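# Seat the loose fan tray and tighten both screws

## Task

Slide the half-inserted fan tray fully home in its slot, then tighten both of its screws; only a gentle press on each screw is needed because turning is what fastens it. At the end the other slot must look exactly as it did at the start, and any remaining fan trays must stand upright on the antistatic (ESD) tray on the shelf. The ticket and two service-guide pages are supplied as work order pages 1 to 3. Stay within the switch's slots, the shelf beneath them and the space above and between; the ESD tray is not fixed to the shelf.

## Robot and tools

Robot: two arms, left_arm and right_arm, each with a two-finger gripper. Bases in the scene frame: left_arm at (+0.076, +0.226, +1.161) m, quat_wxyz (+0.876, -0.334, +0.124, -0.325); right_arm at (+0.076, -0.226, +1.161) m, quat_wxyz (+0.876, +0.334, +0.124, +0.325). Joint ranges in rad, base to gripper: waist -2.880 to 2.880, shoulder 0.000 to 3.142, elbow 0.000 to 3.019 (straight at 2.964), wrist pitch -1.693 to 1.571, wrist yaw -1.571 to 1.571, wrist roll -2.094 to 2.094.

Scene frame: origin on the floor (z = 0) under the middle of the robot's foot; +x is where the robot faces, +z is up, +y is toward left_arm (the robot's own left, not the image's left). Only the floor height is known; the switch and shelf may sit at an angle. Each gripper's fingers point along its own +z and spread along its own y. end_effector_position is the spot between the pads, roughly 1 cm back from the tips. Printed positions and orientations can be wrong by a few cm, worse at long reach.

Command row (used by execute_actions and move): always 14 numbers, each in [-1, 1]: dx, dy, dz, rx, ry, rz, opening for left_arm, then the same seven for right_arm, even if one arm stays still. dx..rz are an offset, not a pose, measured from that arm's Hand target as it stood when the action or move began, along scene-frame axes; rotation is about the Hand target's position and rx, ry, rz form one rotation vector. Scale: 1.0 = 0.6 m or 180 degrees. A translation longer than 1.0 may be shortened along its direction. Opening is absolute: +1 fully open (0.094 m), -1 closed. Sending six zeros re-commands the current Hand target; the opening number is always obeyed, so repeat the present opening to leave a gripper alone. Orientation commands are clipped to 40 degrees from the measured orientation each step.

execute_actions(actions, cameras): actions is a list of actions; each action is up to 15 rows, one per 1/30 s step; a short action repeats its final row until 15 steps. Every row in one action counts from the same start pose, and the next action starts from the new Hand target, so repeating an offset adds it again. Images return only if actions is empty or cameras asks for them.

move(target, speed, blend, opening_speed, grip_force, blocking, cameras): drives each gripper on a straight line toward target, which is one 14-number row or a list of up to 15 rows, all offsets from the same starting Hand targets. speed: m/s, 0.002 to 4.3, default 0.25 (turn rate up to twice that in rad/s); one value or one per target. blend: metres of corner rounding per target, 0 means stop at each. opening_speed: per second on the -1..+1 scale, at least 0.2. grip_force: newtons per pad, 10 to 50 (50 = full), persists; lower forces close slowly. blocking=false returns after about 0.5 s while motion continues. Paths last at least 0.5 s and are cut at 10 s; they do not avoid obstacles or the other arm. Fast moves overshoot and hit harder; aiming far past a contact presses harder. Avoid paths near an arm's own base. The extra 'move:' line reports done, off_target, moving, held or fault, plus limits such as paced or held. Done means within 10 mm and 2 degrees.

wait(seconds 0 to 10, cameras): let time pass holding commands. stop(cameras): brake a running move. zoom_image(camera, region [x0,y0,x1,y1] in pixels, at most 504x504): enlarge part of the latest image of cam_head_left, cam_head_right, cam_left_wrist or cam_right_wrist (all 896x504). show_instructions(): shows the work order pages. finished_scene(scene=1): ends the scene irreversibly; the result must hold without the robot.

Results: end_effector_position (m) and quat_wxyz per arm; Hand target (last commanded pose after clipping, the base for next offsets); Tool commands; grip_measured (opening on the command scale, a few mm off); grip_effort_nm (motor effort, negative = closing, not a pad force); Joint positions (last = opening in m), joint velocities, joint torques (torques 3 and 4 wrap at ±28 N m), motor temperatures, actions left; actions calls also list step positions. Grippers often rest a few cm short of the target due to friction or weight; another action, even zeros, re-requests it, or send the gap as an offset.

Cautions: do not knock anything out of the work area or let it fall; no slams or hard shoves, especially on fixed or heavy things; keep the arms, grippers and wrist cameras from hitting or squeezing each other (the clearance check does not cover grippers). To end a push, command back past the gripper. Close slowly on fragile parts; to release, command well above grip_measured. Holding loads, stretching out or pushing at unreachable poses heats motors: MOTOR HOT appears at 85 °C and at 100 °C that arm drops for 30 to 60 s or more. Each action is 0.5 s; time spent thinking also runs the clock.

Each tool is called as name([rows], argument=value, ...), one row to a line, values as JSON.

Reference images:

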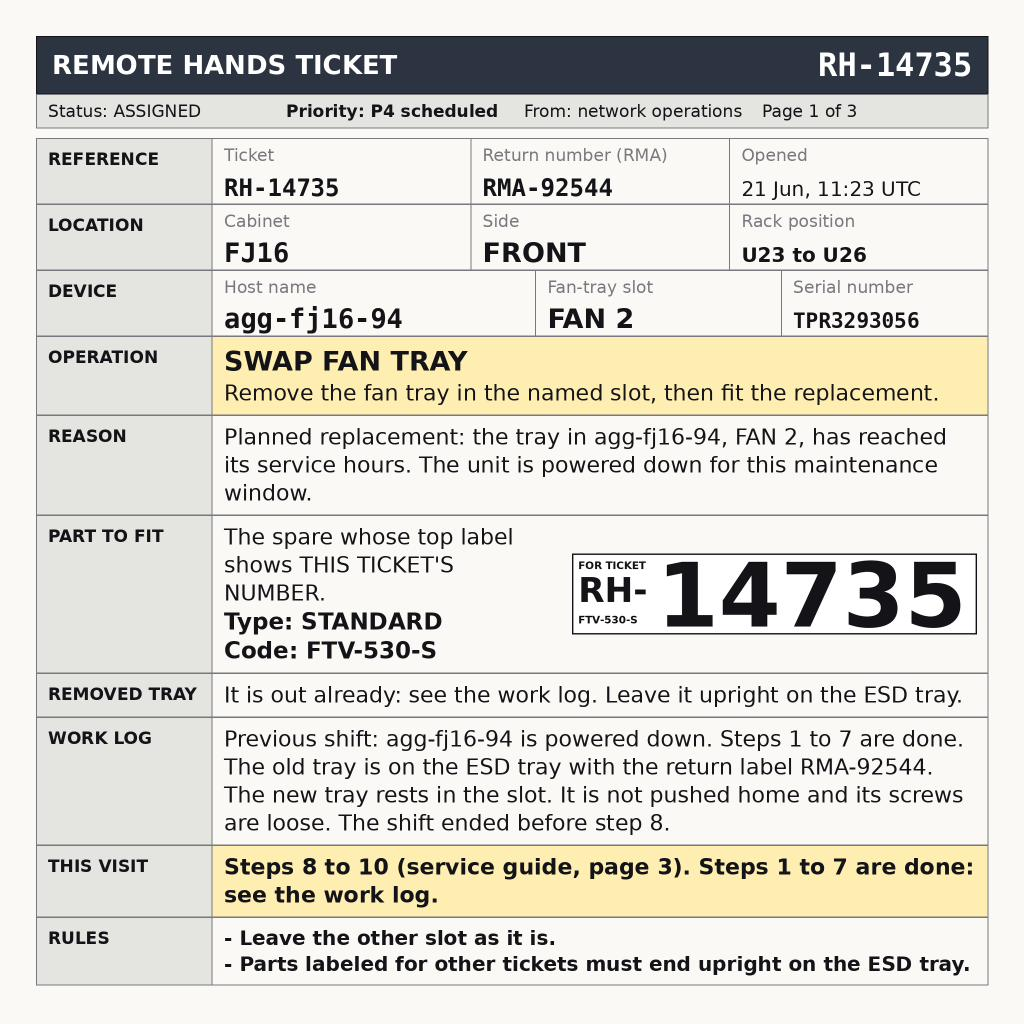

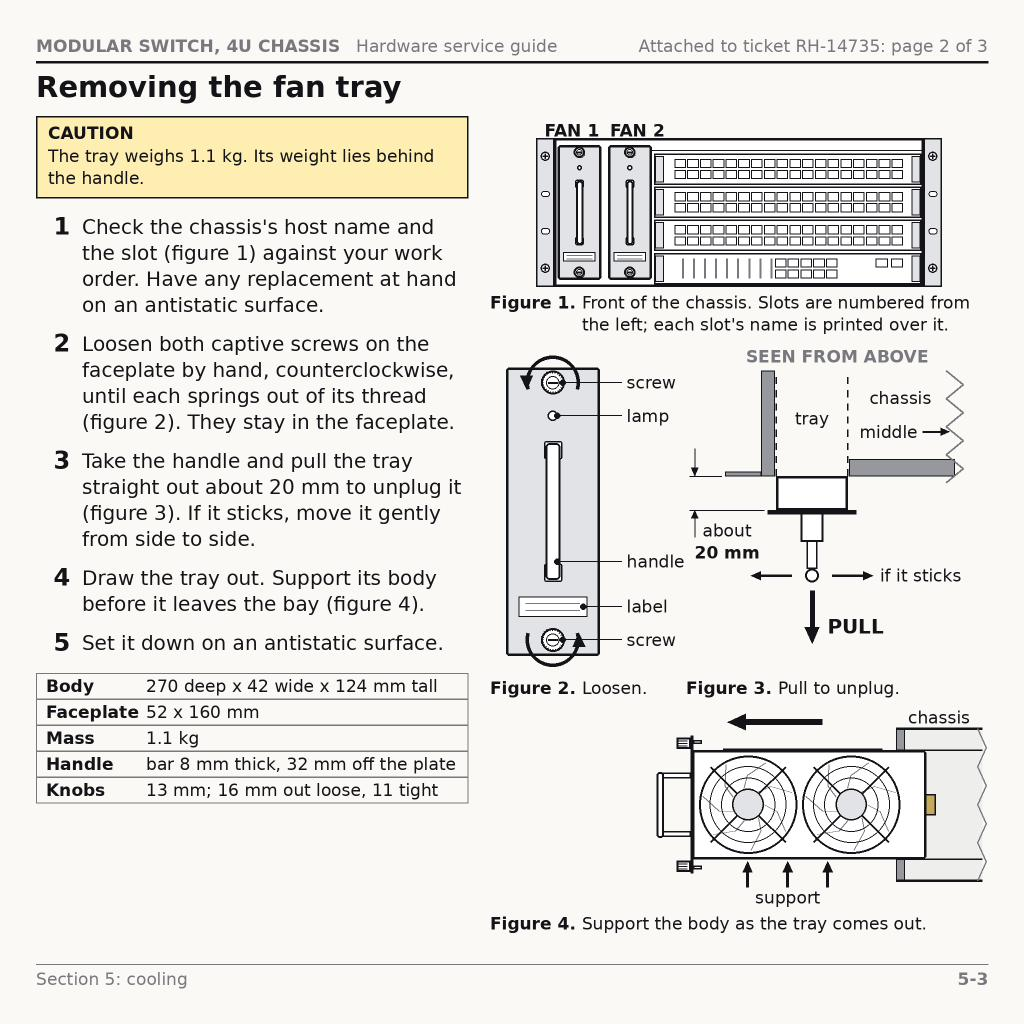

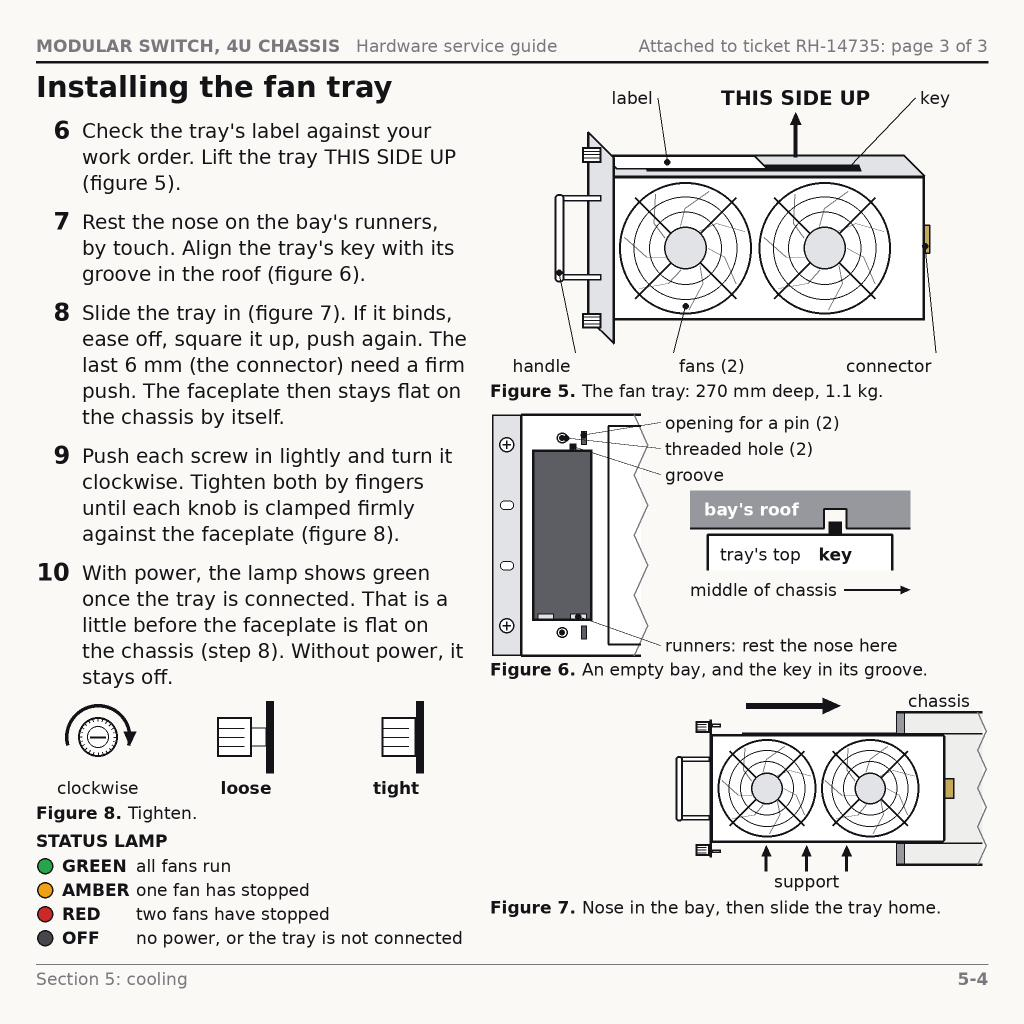

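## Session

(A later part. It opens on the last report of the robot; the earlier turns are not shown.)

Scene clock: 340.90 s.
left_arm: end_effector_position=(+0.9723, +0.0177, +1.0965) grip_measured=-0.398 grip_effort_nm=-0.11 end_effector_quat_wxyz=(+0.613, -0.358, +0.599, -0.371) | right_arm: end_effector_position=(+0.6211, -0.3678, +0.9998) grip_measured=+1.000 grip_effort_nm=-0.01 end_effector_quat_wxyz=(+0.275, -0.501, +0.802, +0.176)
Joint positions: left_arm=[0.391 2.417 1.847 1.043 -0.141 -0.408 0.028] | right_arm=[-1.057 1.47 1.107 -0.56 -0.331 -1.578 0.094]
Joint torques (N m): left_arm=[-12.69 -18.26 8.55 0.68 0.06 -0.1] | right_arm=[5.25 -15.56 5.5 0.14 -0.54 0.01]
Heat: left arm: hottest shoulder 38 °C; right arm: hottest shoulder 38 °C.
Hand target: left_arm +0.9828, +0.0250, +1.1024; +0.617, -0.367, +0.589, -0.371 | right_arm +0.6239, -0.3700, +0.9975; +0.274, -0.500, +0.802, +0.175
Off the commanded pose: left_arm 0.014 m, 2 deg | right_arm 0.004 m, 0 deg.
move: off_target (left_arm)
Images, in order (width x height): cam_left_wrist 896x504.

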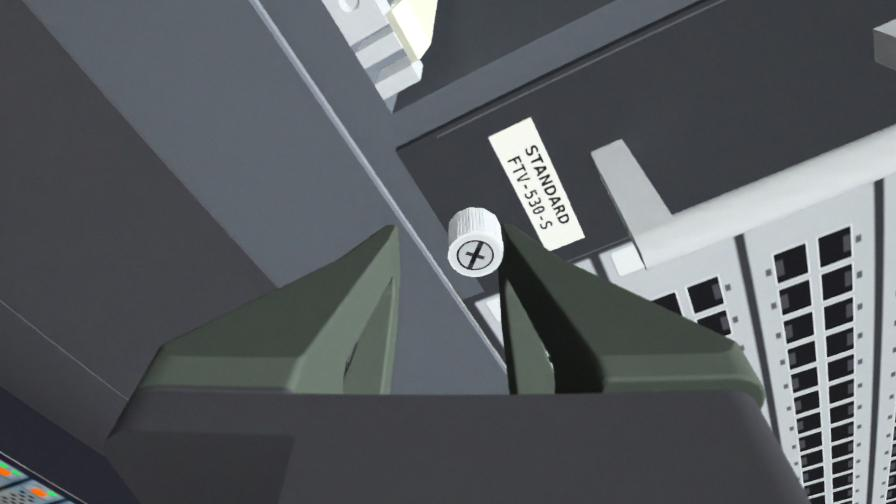

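move(target=[0.0,0.0,0.013,0,0,0,-0.4,0,0,0,0,0,0,1], speed=0.1, cameras=["cam_left_wrist"])

Scene clock: 344.33 s.
left_arm: end_effector_position=(+0.9721, +0.0173, +1.0966) grip_measured=-0.398 grip_effort_nm=-0.11 end_effector_quat_wxyz=(+0.612, -0.360, +0.599, -0.370) | right_arm: end_effector_position=(+0.6211, -0.3678, +0.9998) grip_measured=+1.000 grip_effort_nm=-0.01 end_effector_quat_wxyz=(+0.275, -0.501, +0.802, +0.176)
Joint positions: left_arm=[0.39 2.417 1.847 1.042 -0.149 -0.408 0.028] | right_arm=[-1.057 1.47 1.107 -0.56 -0.331 -1.578 0.094]
Joint torques (N m): left_arm=[-12.57 -19.84 7.64 0.65 0.12 0] | right_arm=[5.13 -15.62 5.53 0.13 -0.54 0.02]
Heat: left arm: hottest shoulder 38 °C; right arm: hottest shoulder 38 °C.
Hand target: left_arm +0.9828, +0.0249, +1.1103; +0.617, -0.367, +0.589, -0.371 | right_arm +0.6239, -0.3700, +0.9975; +0.274, -0.500, +0.802, +0.175
Off the commanded pose: left_arm 0.019 m, 2 deg | right_arm 0.004 m, 0 deg.
move: off_target (left_arm)
Images, in order (width x height): cam_left_wrist 896x504.

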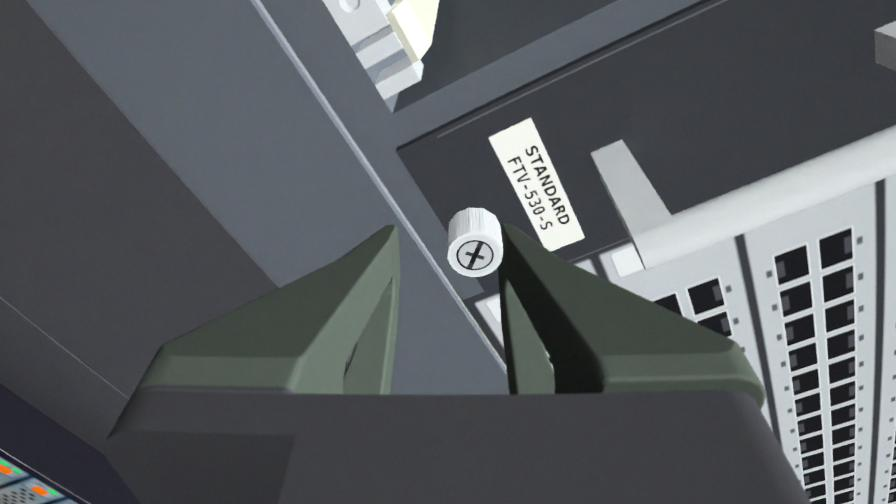

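move(target=[0.0,-0.006,0.0,0,0,0,-0.95,0,0,0,0,0,0,1], speed=0.1, grip_force=[30,50], cameras=["cam_left_wrist"])

Scene clock: 348.37 s.
left_arm: end_effector_position=(+0.9716, +0.0136, +1.1008) grip_measured=-0.691 grip_effort_nm=-0.60 end_effector_quat_wxyz=(+0.612, -0.360, +0.598, -0.372) | right_arm: end_effector_position=(+0.6211, -0.3678, +0.9998) grip_measured=+1.000 grip_effort_nm=-0.01 end_effector_quat_wxyz=(+0.275, -0.501, +0.802, +0.176)
Joint positions: left_arm=[0.383 2.416 1.847 1.042 -0.152 -0.408 0.015] | right_arm=[-1.057 1.47 1.107 -0.56 -0.331 -1.578 0.094]
Joint torques (N m): left_arm=[-12.86 -18.61 8.43 0.38 0.14 0.03] | right_arm=[5.19 -15.62 5.41 0.18 -0.56 0.01]
Heat: left arm: hottest shoulder 39 °C; right arm: hottest shoulder 38 °C.
Hand target: left_arm +0.9827, +0.0213, +1.1101; +0.617, -0.367, +0.589, -0.371 | right_arm +0.6239, -0.3700, +0.9975; +0.274, -0.500, +0.802, +0.175
Off the commanded pose: left_arm 0.017 m, 1 deg | right_arm 0.004 m, 0 deg.
grip_force (N): 30, 50
move: off_target (left_arm)
Images, in order (width x height): cam_left_wrist 896x504.

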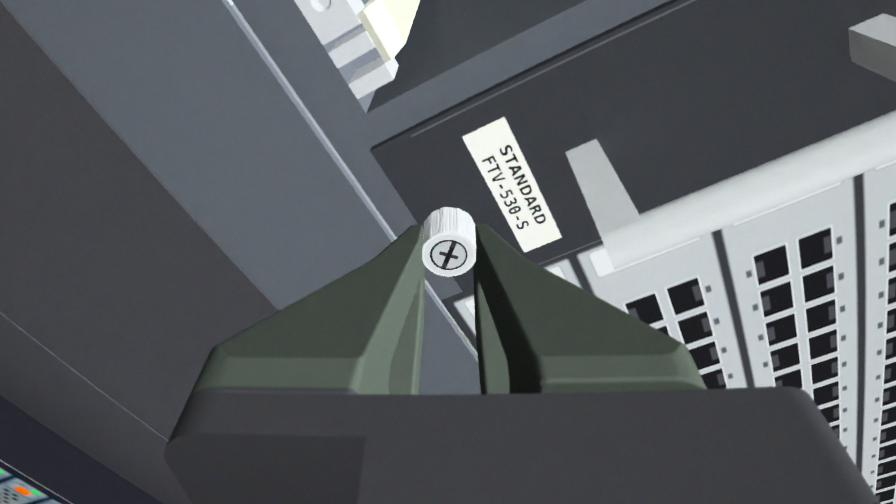

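move(target=[0.0,0.001,-0.002,0.5,0,0,-0.95,0,0,0,0,0,0,1], speed=0.4, cameras=["cam_left_wrist"])

Scene clock: 357.10 s.
left_arm: end_effector_position=(+0.9753, +0.0188, +1.1024) grip_measured=-0.692 grip_effort_nm=-0.65 end_effector_quat_wxyz=(+0.698, +0.163, +0.680, +0.153) | right_arm: end_effector_position=(+0.6211, -0.3678, +0.9998) grip_measured=+1.000 grip_effort_nm=-0.01 end_effector_quat_wxyz=(+0.275, -0.501, +0.802, +0.176)
Joint positions: left_arm=[0.39 2.402 1.844 1.02 -0.133 1.126 0.014] | right_arm=[-1.057 1.47 1.107 -0.56 -0.331 -1.578 0.094]
Joint torques (N m): left_arm=[-12.4 -20.72 6.35 -0.47 0.89 0.13] | right_arm=[5.42 -15.38 5.49 0.18 -0.54 0.01]
Heat: left arm: hottest shoulder 38 °C; right arm: hottest shoulder 38 °C.
Hand target: left_arm +0.9828, +0.0219, +1.1090; +0.696, +0.176, +0.679, +0.154 | right_arm +0.6239, -0.3700, +0.9975; +0.274, -0.500, +0.802, +0.175
Off the commanded pose: left_arm 0.010 m, 2 deg | right_arm 0.004 m, 0 deg.
grip_force (N): 30, 50
move: done
Images, in order (width x height): cam_left_wrist 896x504.

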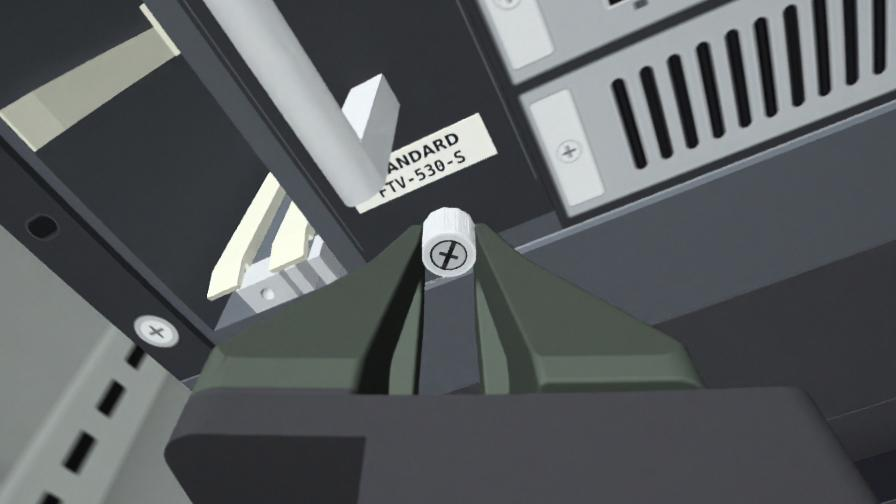

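move(target=[0.0,0.0,0.0,0.27,0,0,-0.95,0,0,0,0,0,0,1], speed=0.4, cameras=["cam_left_wrist"])

Scene clock: 361.90 s.
left_arm: end_effector_position=(+0.9758, +0.0220, +1.1033) grip_measured=-0.692 grip_effort_nm=-0.65 end_effector_quat_wxyz=(+0.567, +0.434, +0.559, +0.422) | right_arm: end_effector_position=(+0.6211, -0.3678, +0.9998) grip_measured=+1.000 grip_effort_nm=0.00 end_effector_quat_wxyz=(+0.275, -0.501, +0.802, +0.176)
Joint positions: left_arm=[0.39 2.384 1.83 0.996 -0.147 1.971 0.014] | right_arm=[-1.057 1.47 1.107 -0.56 -0.331 -1.578 0.094]
Joint torques (N m): left_arm=[-13.16 -20.01 6.68 -0.39 0.41 0.07] | right_arm=[5.3 -15.38 5.44 0.16 -0.56 0.01]
Heat: left arm: hottest shoulder 38 °C; right arm: hottest shoulder 38 °C.
Hand target: left_arm +0.9828, +0.0221, +1.1089; +0.562, +0.447, +0.555, +0.420 | right_arm +0.6239, -0.3700, +0.9975; +0.274, -0.500, +0.802, +0.175
Off the commanded pose: left_arm 0.009 m, 2 deg | right_arm 0.004 m, 0 deg.
grip_force (N): 30, 50
move: done
Images, in order (width x height): cam_left_wrist 896x504.

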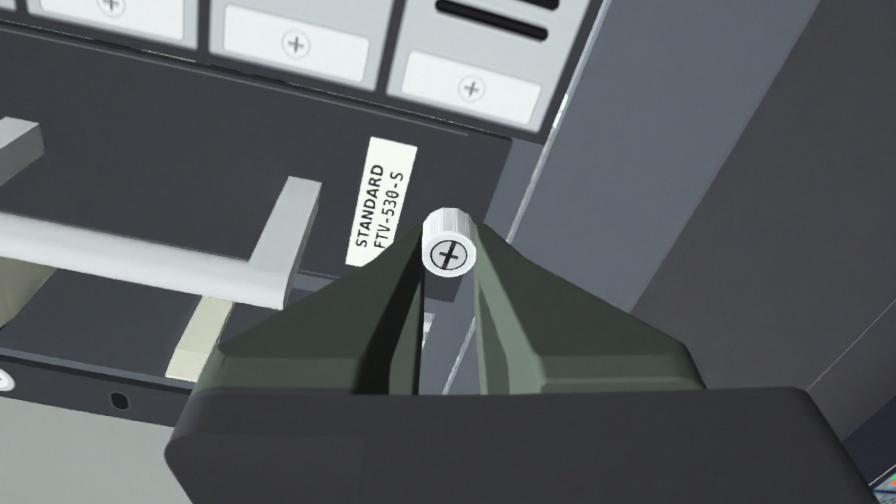

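move([
  [0.0,-0.003,-0.003,0.0,0,0,-0.57,0,0,0,0,0,0,1],
  [0.0,-0.003,-0.003,-0.94,0,0,-0.57,0,0,0,0,0,0,1],
], speed=0.6, grip_force=[50,50], cameras=["cam_left_wrist","cam_head_right"])

Scene clock: 375.70 s.
left_arm: end_effector_position=(+0.9761, +0.0207, +1.1021) grip_measured=-0.572 grip_effort_nm=0.13 end_effector_quat_wxyz=(+0.492, -0.513, +0.488, -0.507) | right_arm: end_effector_position=(+0.6211, -0.3678, +0.9998) grip_measured=+1.000 grip_effort_nm=-0.01 end_effector_quat_wxyz=(+0.275, -0.501, +0.802, +0.176)
Joint positions: left_arm=[0.384 2.402 1.848 1.015 -0.178 -0.934 0.02] | right_arm=[-1.057 1.47 1.107 -0.56 -0.331 -1.578 0.094]
Joint torques (N m): left_arm=[-13.39 -17.73 9.13 1.39 0.21 -0.02] | right_arm=[5.42 -15.38 5.44 0.18 -0.54 0]
Heat: left arm: hottest shoulder 39 °C; right arm: hottest shoulder 38 °C.
Hand target: left_arm +0.9827, +0.0202, +1.1071; +0.498, -0.517, +0.471, -0.513 | right_arm +0.6239, -0.3700, +0.9975; +0.274, -0.500, +0.802, +0.175
Off the commanded pose: left_arm 0.008 m, 2 deg | right_arm 0.004 m, 0 deg.
move: done
Images, in order (width x height): cam_head_right 896x504, cam_left_wrist 896x504.

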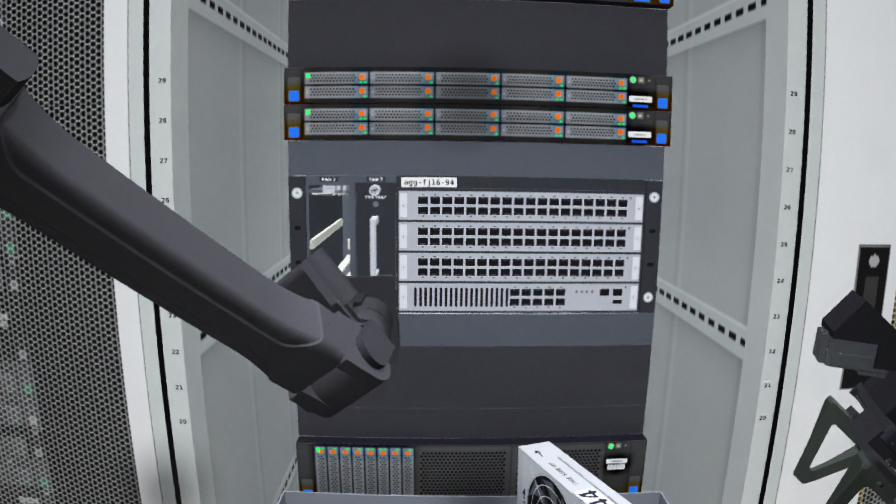

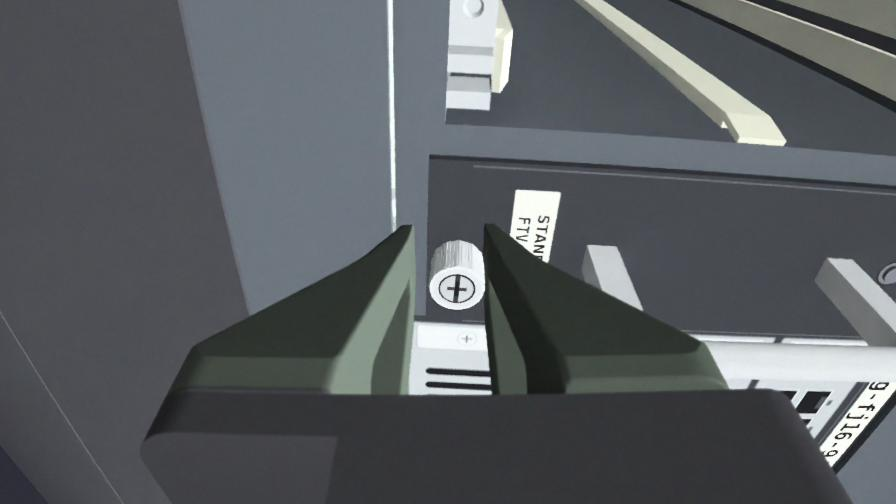

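move([
  [0.0,-0.01,0.006,-0.34,0,0,-0.57,0,0,0,0,0,0,1],
  [0.0,-0.01,0.006,-0.34,0,0,-0.95,0,0,0,0,0,0,1],
], speed=0.6, grip_force=[35,50], cameras=["cam_left_wrist","cam_head_right"])

Scene clock: 395.83 s.
left_arm: end_effector_position=(+0.9752, +0.0214, +1.0981) grip_measured=-0.694 grip_effort_nm=-0.70 end_effector_quat_wxyz=(+0.171, -0.703, +0.153, -0.673) | right_arm: end_effector_position=(+0.6211, -0.3678, +0.9998) grip_measured=+1.000 grip_effort_nm=-0.01 end_effector_quat_wxyz=(+0.275, -0.501, +0.802, +0.176)
Joint positions: left_arm=[0.378 2.402 1.848 1.004 -0.222 -2.001 0.014] | right_arm=[-1.057 1.47 1.107 -0.56 -0.331 -1.578 0.094]
Joint torques (N m): left_arm=[-13.8 -17.9 8.59 0.69 0.36 -0.08] | right_arm=[5.3 -15.5 5.49 0.21 -0.55 0.01]
Heat: left arm: hottest shoulder 38 °C; right arm: hottest shoulder 38 °C.
Hand target: left_arm +0.9828, +0.0143, +1.1107; -0.165, +0.699, -0.144, +0.681 | right_arm +0.6239, -0.3700, +0.9975; +0.274, -0.500, +0.802, +0.175
Off the commanded pose: left_arm 0.016 m, 2 deg | right_arm 0.004 m, 0 deg.
grip_force (N): 35, 50
move: off_target (left_arm); target 2's new opening was sent with left_arm's hand 0.016 m and 2 deg from that target
Images, in order (width x height): cam_head_right 896x504, cam_left_wrist 896x504.

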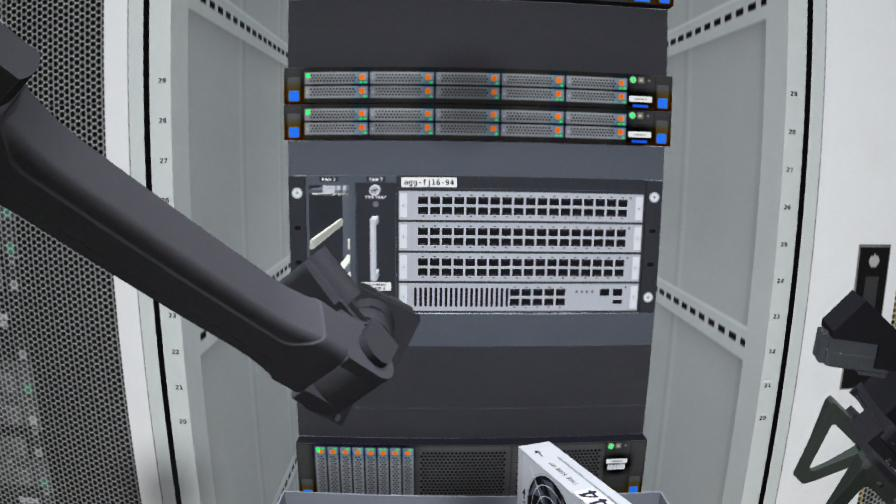

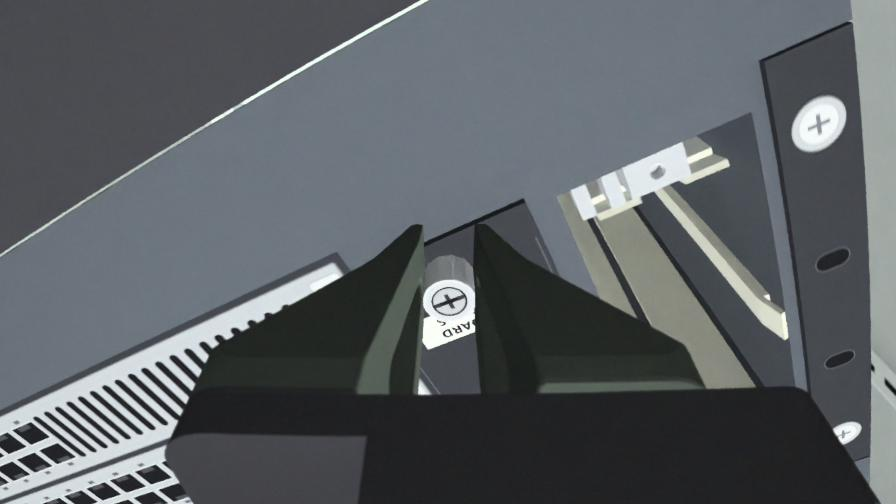

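move([
  [0.0,0.005,0.0,0.6,0,0,-0.95,0,0,0,0,0,0,1],
  [0.0,0.008,-0.003,-0.76,0,0,-0.95,0,0,0,0,0,0,1],
], speed=0.6, blend=[0.005,0], cameras=["cam_left_wrist"])

Scene clock: 407.73 s.
left_arm: end_effector_position=(+0.9779, +0.0112, +1.1078) grip_measured=-0.697 grip_effort_nm=-0.74 end_effector_quat_wxyz=(+0.597, +0.403, +0.579, +0.382) | right_arm: end_effector_position=(+0.6211, -0.3678, +0.9998) grip_measured=+1.000 grip_effort_nm=-0.01 end_effector_quat_wxyz=(+0.275, -0.501, +0.802, +0.176)
Joint positions: left_arm=[0.379 2.394 1.849 0.981 -0.14 1.854 0.014] | right_arm=[-1.057 1.47 1.107 -0.56 -0.331 -1.578 0.094]
Joint torques (N m): left_arm=[-12.86 -20.07 5.87 0.05 0.2 0.06] | right_arm=[5.13 -15.38 5.46 0.23 -0.55 0.01]
Heat: left arm: hottest shoulder 38 °C; right arm: hottest shoulder 38 °C.
Hand target: left_arm +0.9827, +0.0190, +1.1089; +0.589, +0.411, +0.580, +0.384 | right_arm +0.6239, -0.3700, +0.9975; +0.274, -0.500, +0.802, +0.175
Off the commanded pose: left_arm 0.009 m, 1 deg | right_arm 0.004 m, 0 deg.
grip_force (N): 35, 50
move: done
Images, in order (width x height): cam_left_wrist 896x504.

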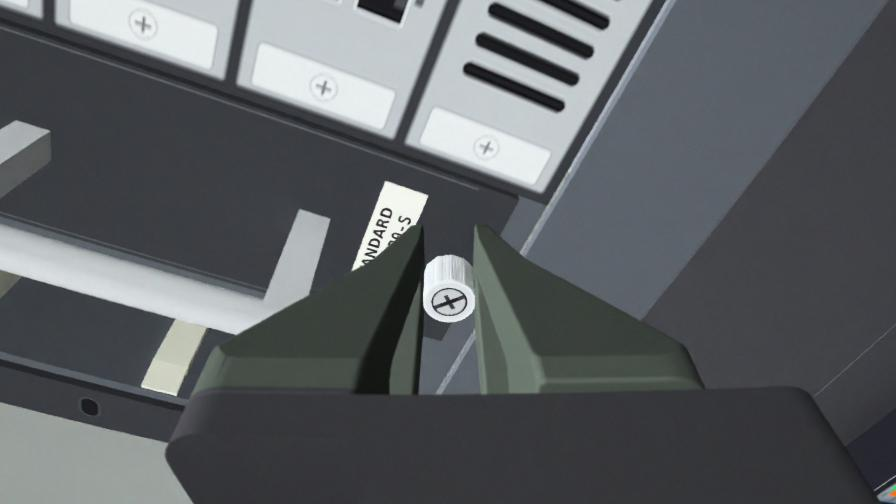

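move([
  [0.0,0.0,0.0,0.0,0,0,-0.6,0,0,0,0,0,0,1],
  [0.0,0.0,-0.004,-0.62,0,0,-0.6,0,0,0,0,0,0,1],
  [0.0,-0.003,-0.002,0.76,0,0,-0.6,0,0,0,0,0,0,1],
  [0.0,-0.003,-0.002,0.76,0,0,-0.95,0,0,0,0,0,0,1],
], speed=0.8, blend=[0,0.005,0,0], grip_force=[45,50], cameras=["cam_left_wrist"])

Scene clock: 420.97 s.
left_arm: end_effector_position=(+0.9222, +0.0886, +1.1179) grip_measured=-0.947 grip_effort_nm=-0.12 end_effector_quat_wxyz=(-0.227, +0.742, +0.523, +0.353) | right_arm: end_effector_position=(+0.6211, -0.3678, +0.9998) grip_measured=+1.000 grip_effort_nm=0.00 end_effector_quat_wxyz=(+0.275, -0.501, +0.802, +0.176)
Joint positions: left_arm=[0.248 2.61 2.784 -1.198 -1.568 1.86 0.002] | right_arm=[-1.057 1.47 1.107 -0.56 -0.331 -1.578 0.094]
Joint torques (N m): left_arm=[-18.43 -11.22 19.49 5.49 1.46 2.81] | right_arm=[5.19 -15.44 5.45 0.14 -0.55 0.03]
Heat: left arm: hottest shoulder 39 °C; right arm: hottest shoulder 38 °C.
Hand target: left_arm +0.9826, +0.0170, +1.1076; -0.214, +0.778, +0.234, +0.543 | right_arm +0.6239, -0.3700, +0.9975; +0.274, -0.500, +0.802, +0.175
Off the commanded pose: left_arm 0.094 m, 88 deg; orientation clipped | right_arm 0.004 m, 0 deg.
elbow stopped short (left arm): the move would have taken joint 3 (elbow) straighter than the controller allows.
joint sent to its limit (left arm) — joint 6 (wrist roll), upper limit. The joint targets are off in position and orientation.
grip_force (N): 45, 50
move: off_target (left_arm); target 4's new opening was sent with left_arm's hand 0.094 m and 88 deg from that target; limits=paced
Images, in order (width x height): cam_left_wrist 896x504.

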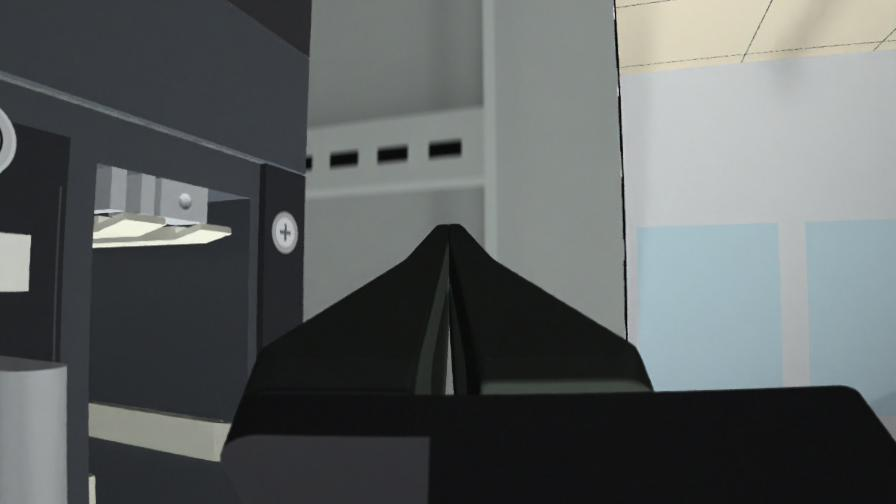

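execute_actions(actions=[])

Scene clock: 425.87 s.
left_arm: end_effector_position=(+0.9222, +0.0886, +1.1179) grip_measured=-0.947 grip_effort_nm=-0.12 end_effector_quat_wxyz=(-0.227, +0.742, +0.523, +0.353) | right_arm: end_effector_position=(+0.6211, -0.3678, +0.9998) grip_measured=+1.000 grip_effort_nm=0.00 end_effector_quat_wxyz=(+0.275, -0.501, +0.802, +0.176)
Joint positions: left_arm=[0.248 2.61 2.784 -1.198 -1.568 1.86 0.002] | right_arm=[-1.057 1.47 1.107 -0.56 -0.331 -1.578 0.094]
Joint velocities: within noise
Joint torques (N m): left_arm=[-18.37 -11.81 19.33 5.61 1.46 2.82] | right_arm=[5.19 -15.5 5.5 0.16 -0.54 0.02]
Motor temperatures (°C): left_arm=[38 39 37 30 31 33 29] | right_arm=[30 38 35 28 30 29 28]
Heat: left arm: hottest shoulder 39 °C; right arm: hottest shoulder 38 °C.
Hand target: left_arm +0.9826, +0.0170, +1.1076; -0.214, +0.778, +0.234, +0.543 | right_arm +0.6239, -0.3700, +0.9975; +0.274, -0.500, +0.802, +0.175
Tool commands: left_gripper/opening=-0.95 right_gripper/opening=+1.0
Off the commanded pose: left_arm 0.094 m, 88 deg; orientation clipped | right_arm 0.004 m, 0 deg.
grip_force (N): 45, 50

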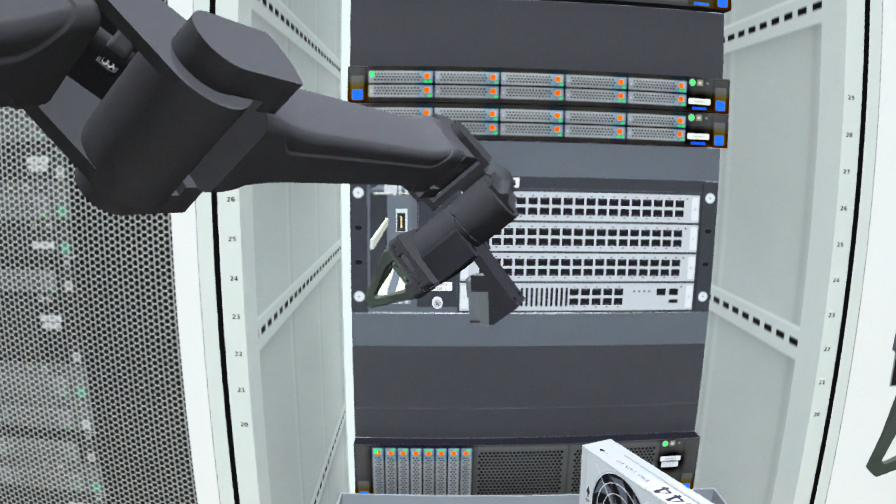

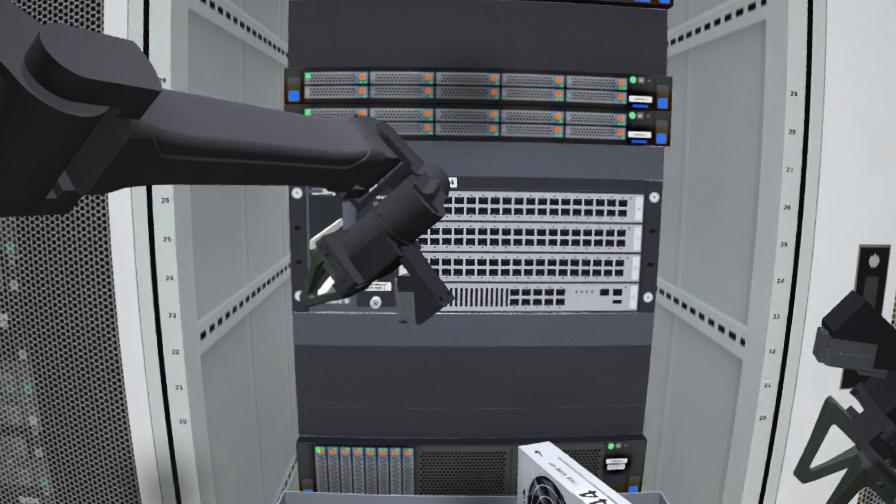

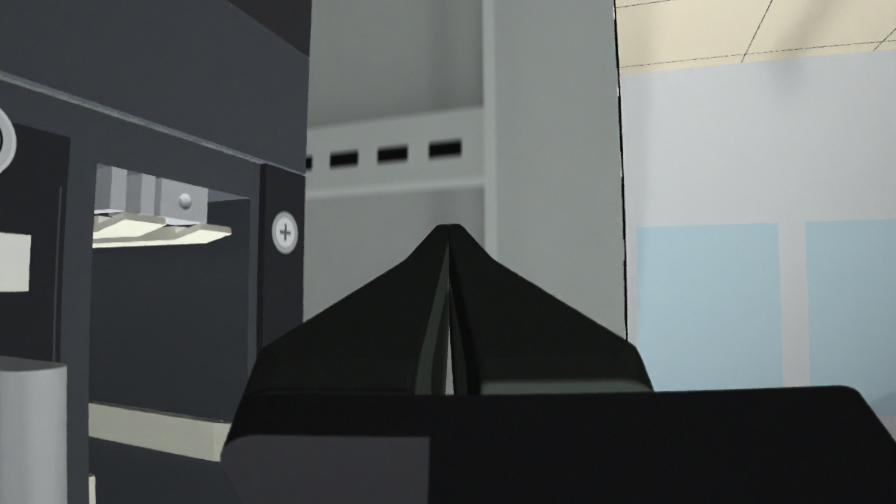

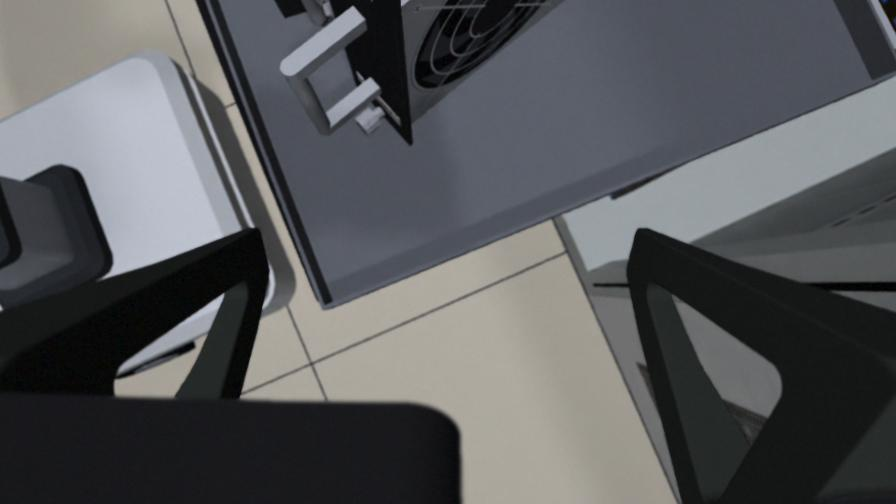

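move(target=[-0.271,0.113,0.07,-0.119,0.045,0.183,-0.6,0,0,0,0,0,0,1], speed=0.1, cameras=["cam_left_wrist","cam_head_right"])

Scene clock: 439.80 s.
left_arm: end_effector_position=(+0.8217, +0.0906, +1.1402) grip_measured=-0.602 grip_effort_nm=0.14 end_effector_quat_wxyz=(-0.207, +0.756, +0.506, +0.361) | right_arm: end_effector_position=(+0.6211, -0.3678, +0.9998) grip_measured=+1.000 grip_effort_nm=-0.01 end_effector_quat_wxyz=(+0.275, -0.501, +0.802, +0.176)
Joint positions: left_arm=[0.188 2.271 2.108 -1.362 -1.571 1.381 0.019] | right_arm=[-1.057 1.47 1.107 -0.56 -0.331 -1.578 0.094]
Joint torques (N m): left_arm=[-14.1 -18.49 5.59 0.02 -0.55 -0.17] | right_arm=[5.13 -15.44 5.48 0.2 -0.55 0.01]
Heat: left arm: hottest elbow 40 °C; right arm: hottest shoulder 38 °C.
Hand target: left_arm +0.8202, +0.0850, +1.1499; -0.227, +0.741, +0.524, +0.353 | right_arm +0.6239, -0.3700, +0.9975; +0.274, -0.500, +0.802, +0.175
Off the commanded pose: left_arm 0.011 m, 4 deg | right_arm 0.004 m, 0 deg.
grip_force (N): 45, 50
move: off_target (left_arm)
Images, in order (width x height): cam_head_right 896x504, cam_left_wrist 896x504.

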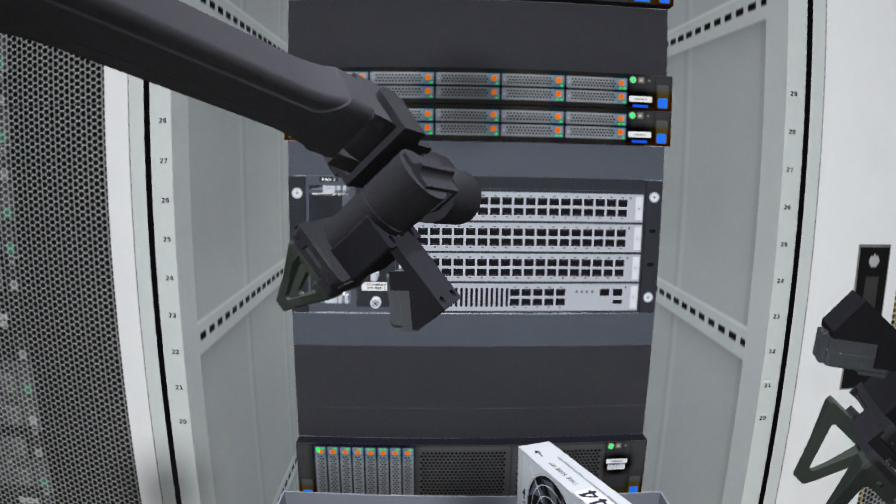

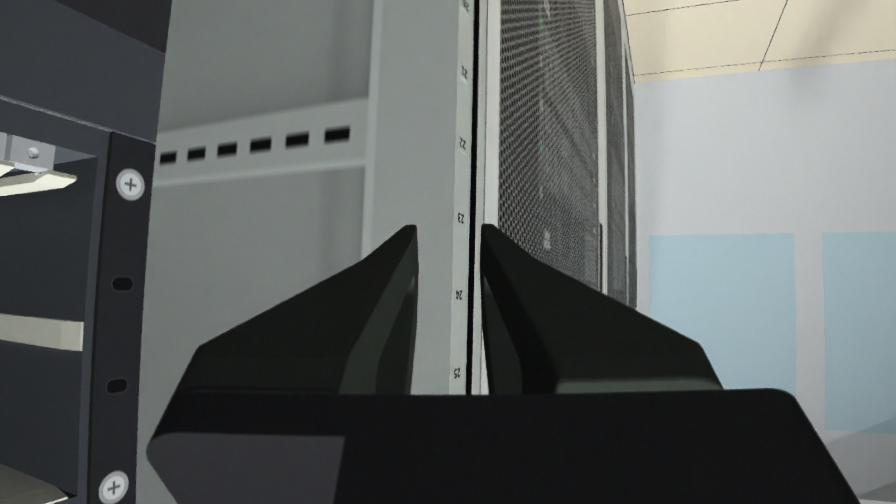

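move([
  [-0.25,-0.02,0.03,0,0,0,-0.6,0,0,0,0,0,0,1],
  [-0.284,-0.025,0.03,-0.351,0.007,0.167,-0.6,0,0,0,0,0,0,1],
], speed=0.2, cameras=["cam_left_wrist","cam_head_right"])

Scene clock: 451.83 s.
left_arm: end_effector_position=(+0.6492, +0.0633, +1.1698) grip_measured=-0.602 grip_effort_nm=0.14 end_effector_quat_wxyz=(+0.104, +0.612, +0.783, -0.046) | right_arm: end_effector_position=(+0.6211, -0.3678, +0.9998) grip_measured=+1.000 grip_effort_nm=0.00 end_effector_quat_wxyz=(+0.275, -0.501, +0.802, +0.176)
Joint positions: left_arm=[0.158 1.657 1.329 -0.876 -0.579 0.962 0.019] | right_arm=[-1.057 1.47 1.107 -0.56 -0.331 -1.578 0.094]
Joint torques (N m): left_arm=[-8.18 -13.45 5.49 0.59 0.29 -0.15] | right_arm=[5.13 -15.27 5.44 0.17 -0.54 0.01]
Heat: left arm: hottest elbow 39 °C; right arm: hottest shoulder 38 °C.
Hand target: left_arm +0.6498, +0.0699, +1.1678; +0.105, +0.600, +0.792, -0.046 | right_arm +0.6239, -0.3700, +0.9975; +0.274, -0.500, +0.802, +0.175
Off the commanded pose: left_arm 0.007 m, 2 deg | right_arm 0.004 m, 0 deg.
grip_force (N): 45, 50
move: done
Images, in order (width x height): cam_head_right 896x504, cam_left_wrist 896x504.

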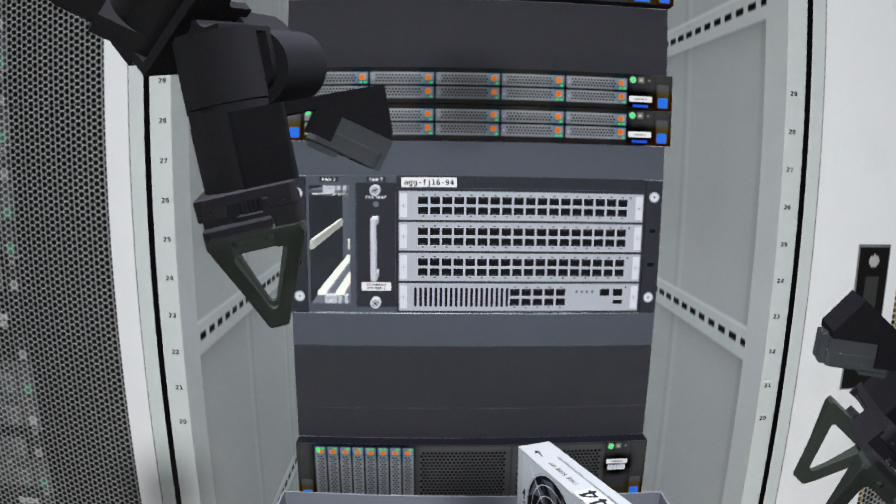

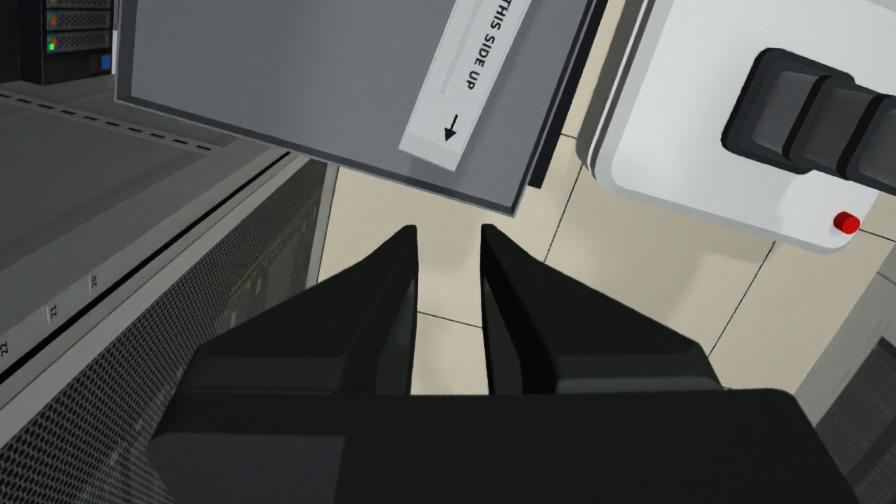

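move(target=[0.35,-0.07,-0.06,-0.2934,-0.3542,0.3227,-0.4,0,0,0,0,0,0,1], speed=0.3, cameras=["cam_left_wrist","cam_head_right"])

Scene clock: 461.53 s.
left_arm: end_effector_position=(+0.8477, +0.0159, +1.1311) grip_measured=-0.402 grip_effort_nm=0.14 end_effector_quat_wxyz=(+0.707, +0.028, +0.707, -0.017) | right_arm: end_effector_position=(+0.6211, -0.3678, +0.9998) grip_measured=+1.000 grip_effort_nm=0.00 end_effector_quat_wxyz=(+0.275, -0.501, +0.802, +0.176)
Joint positions: left_arm=[0.33 2.198 1.338 1.279 -0.168 0.708 0.028] | right_arm=[-1.057 1.47 1.107 -0.56 -0.331 -1.578 0.094]
Joint torques (N m): left_arm=[-10.34 -14.62 6.8 1.52 0.43 -0.14] | right_arm=[5.25 -15.56 5.49 0.16 -0.55 0.01]
Heat: left arm: hottest waist 38 °C; right arm: hottest shoulder 38 °C.
Hand target: left_arm +0.8597, +0.0279, +1.1317; +0.715, +0.010, +0.699, -0.010 | right_arm +0.6239, -0.3700, +0.9975; +0.274, -0.500, +0.802, +0.175
Off the commanded pose: left_arm 0.017 m, 3 deg | right_arm 0.004 m, 0 deg.
grip_force (N): 45, 50
move: off_target (left_arm)
Images, in order (width x height): cam_head_right 896x504, cam_left_wrist 896x504.

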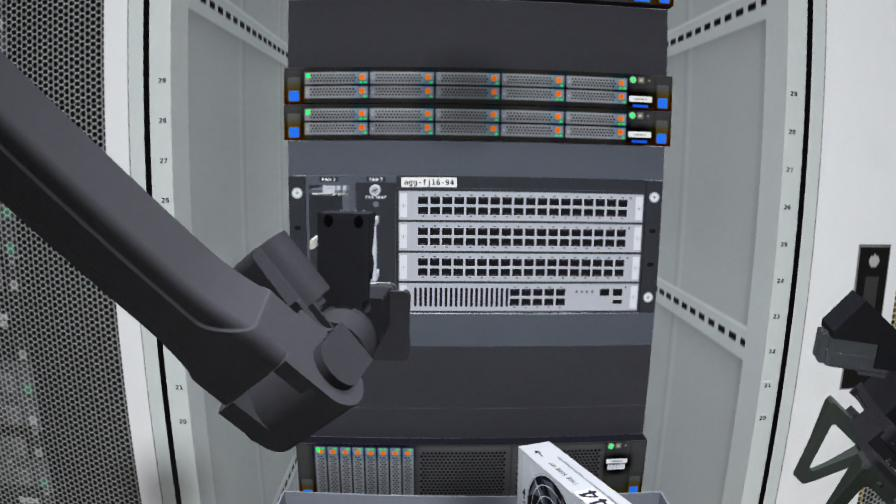

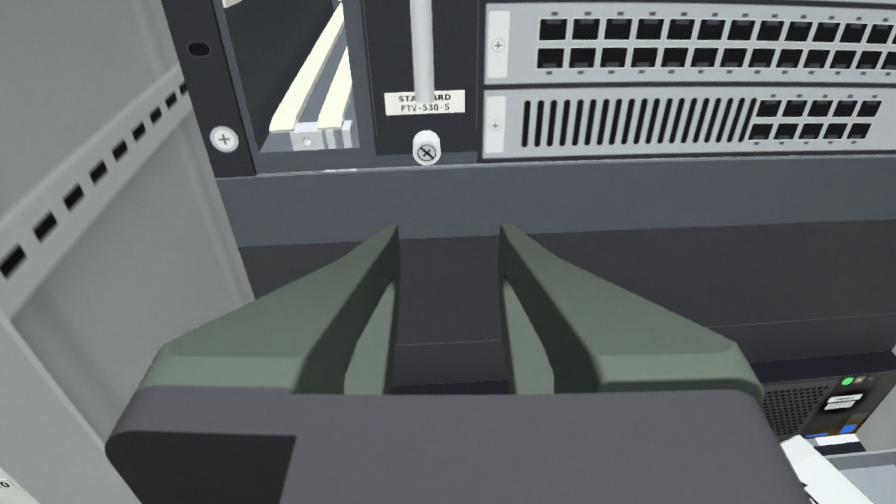

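move(target=[0.155,-0.002,-0.033,0,0,0,-0.4,0,0,0,0,0,0,1], speed=0.15, cameras=["cam_left_wrist"])

Scene clock: 469.17 s.
left_arm: end_effector_position=(+0.9424, +0.0214, +1.1184) grip_measured=-0.402 grip_effort_nm=0.14 end_effector_quat_wxyz=(+0.714, +0.018, +0.700, -0.011) | right_arm: end_effector_position=(+0.6211, -0.3678, +0.9998) grip_measured=+1.000 grip_effort_nm=-0.01 end_effector_quat_wxyz=(+0.275, -0.501, +0.802, +0.176)
Joint positions: left_arm=[0.375 2.315 1.677 1.084 -0.133 0.688 0.028] | right_arm=[-1.057 1.47 1.107 -0.56 -0.331 -1.578 0.094]
Joint torques (N m): left_arm=[-11.69 -16.44 8.8 0.64 0.5 -0.16] | right_arm=[5.13 -15.27 5.45 0.14 -0.55 0]
Heat: left arm: hottest shoulder 39 °C; right arm: hottest shoulder 38 °C.
Hand target: left_arm +0.9527, +0.0268, +1.1118; +0.714, +0.010, +0.700, -0.010 | right_arm +0.6239, -0.3700, +0.9975; +0.274, -0.500, +0.802, +0.175
Off the commanded pose: left_arm 0.013 m, 1 deg | right_arm 0.004 m, 0 deg.
grip_force (N): 45, 50
move: off_target (left_arm)
Images, in order (width x height): cam_left_wrist 896x504.

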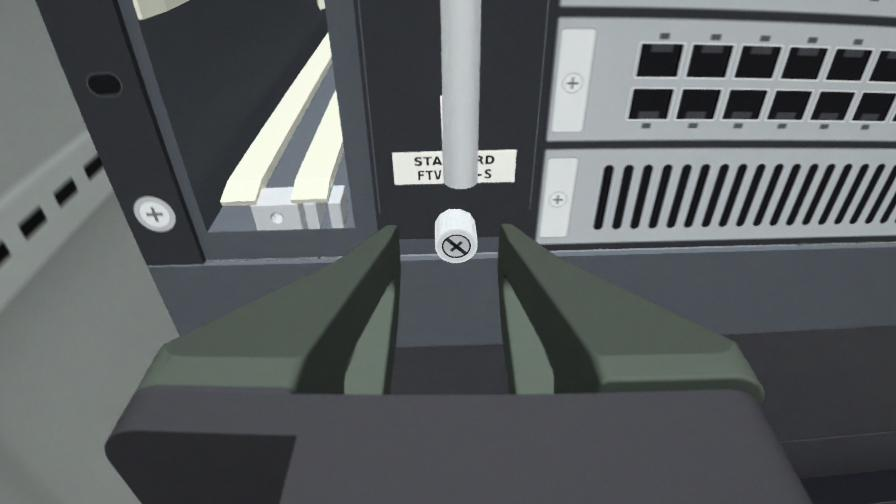

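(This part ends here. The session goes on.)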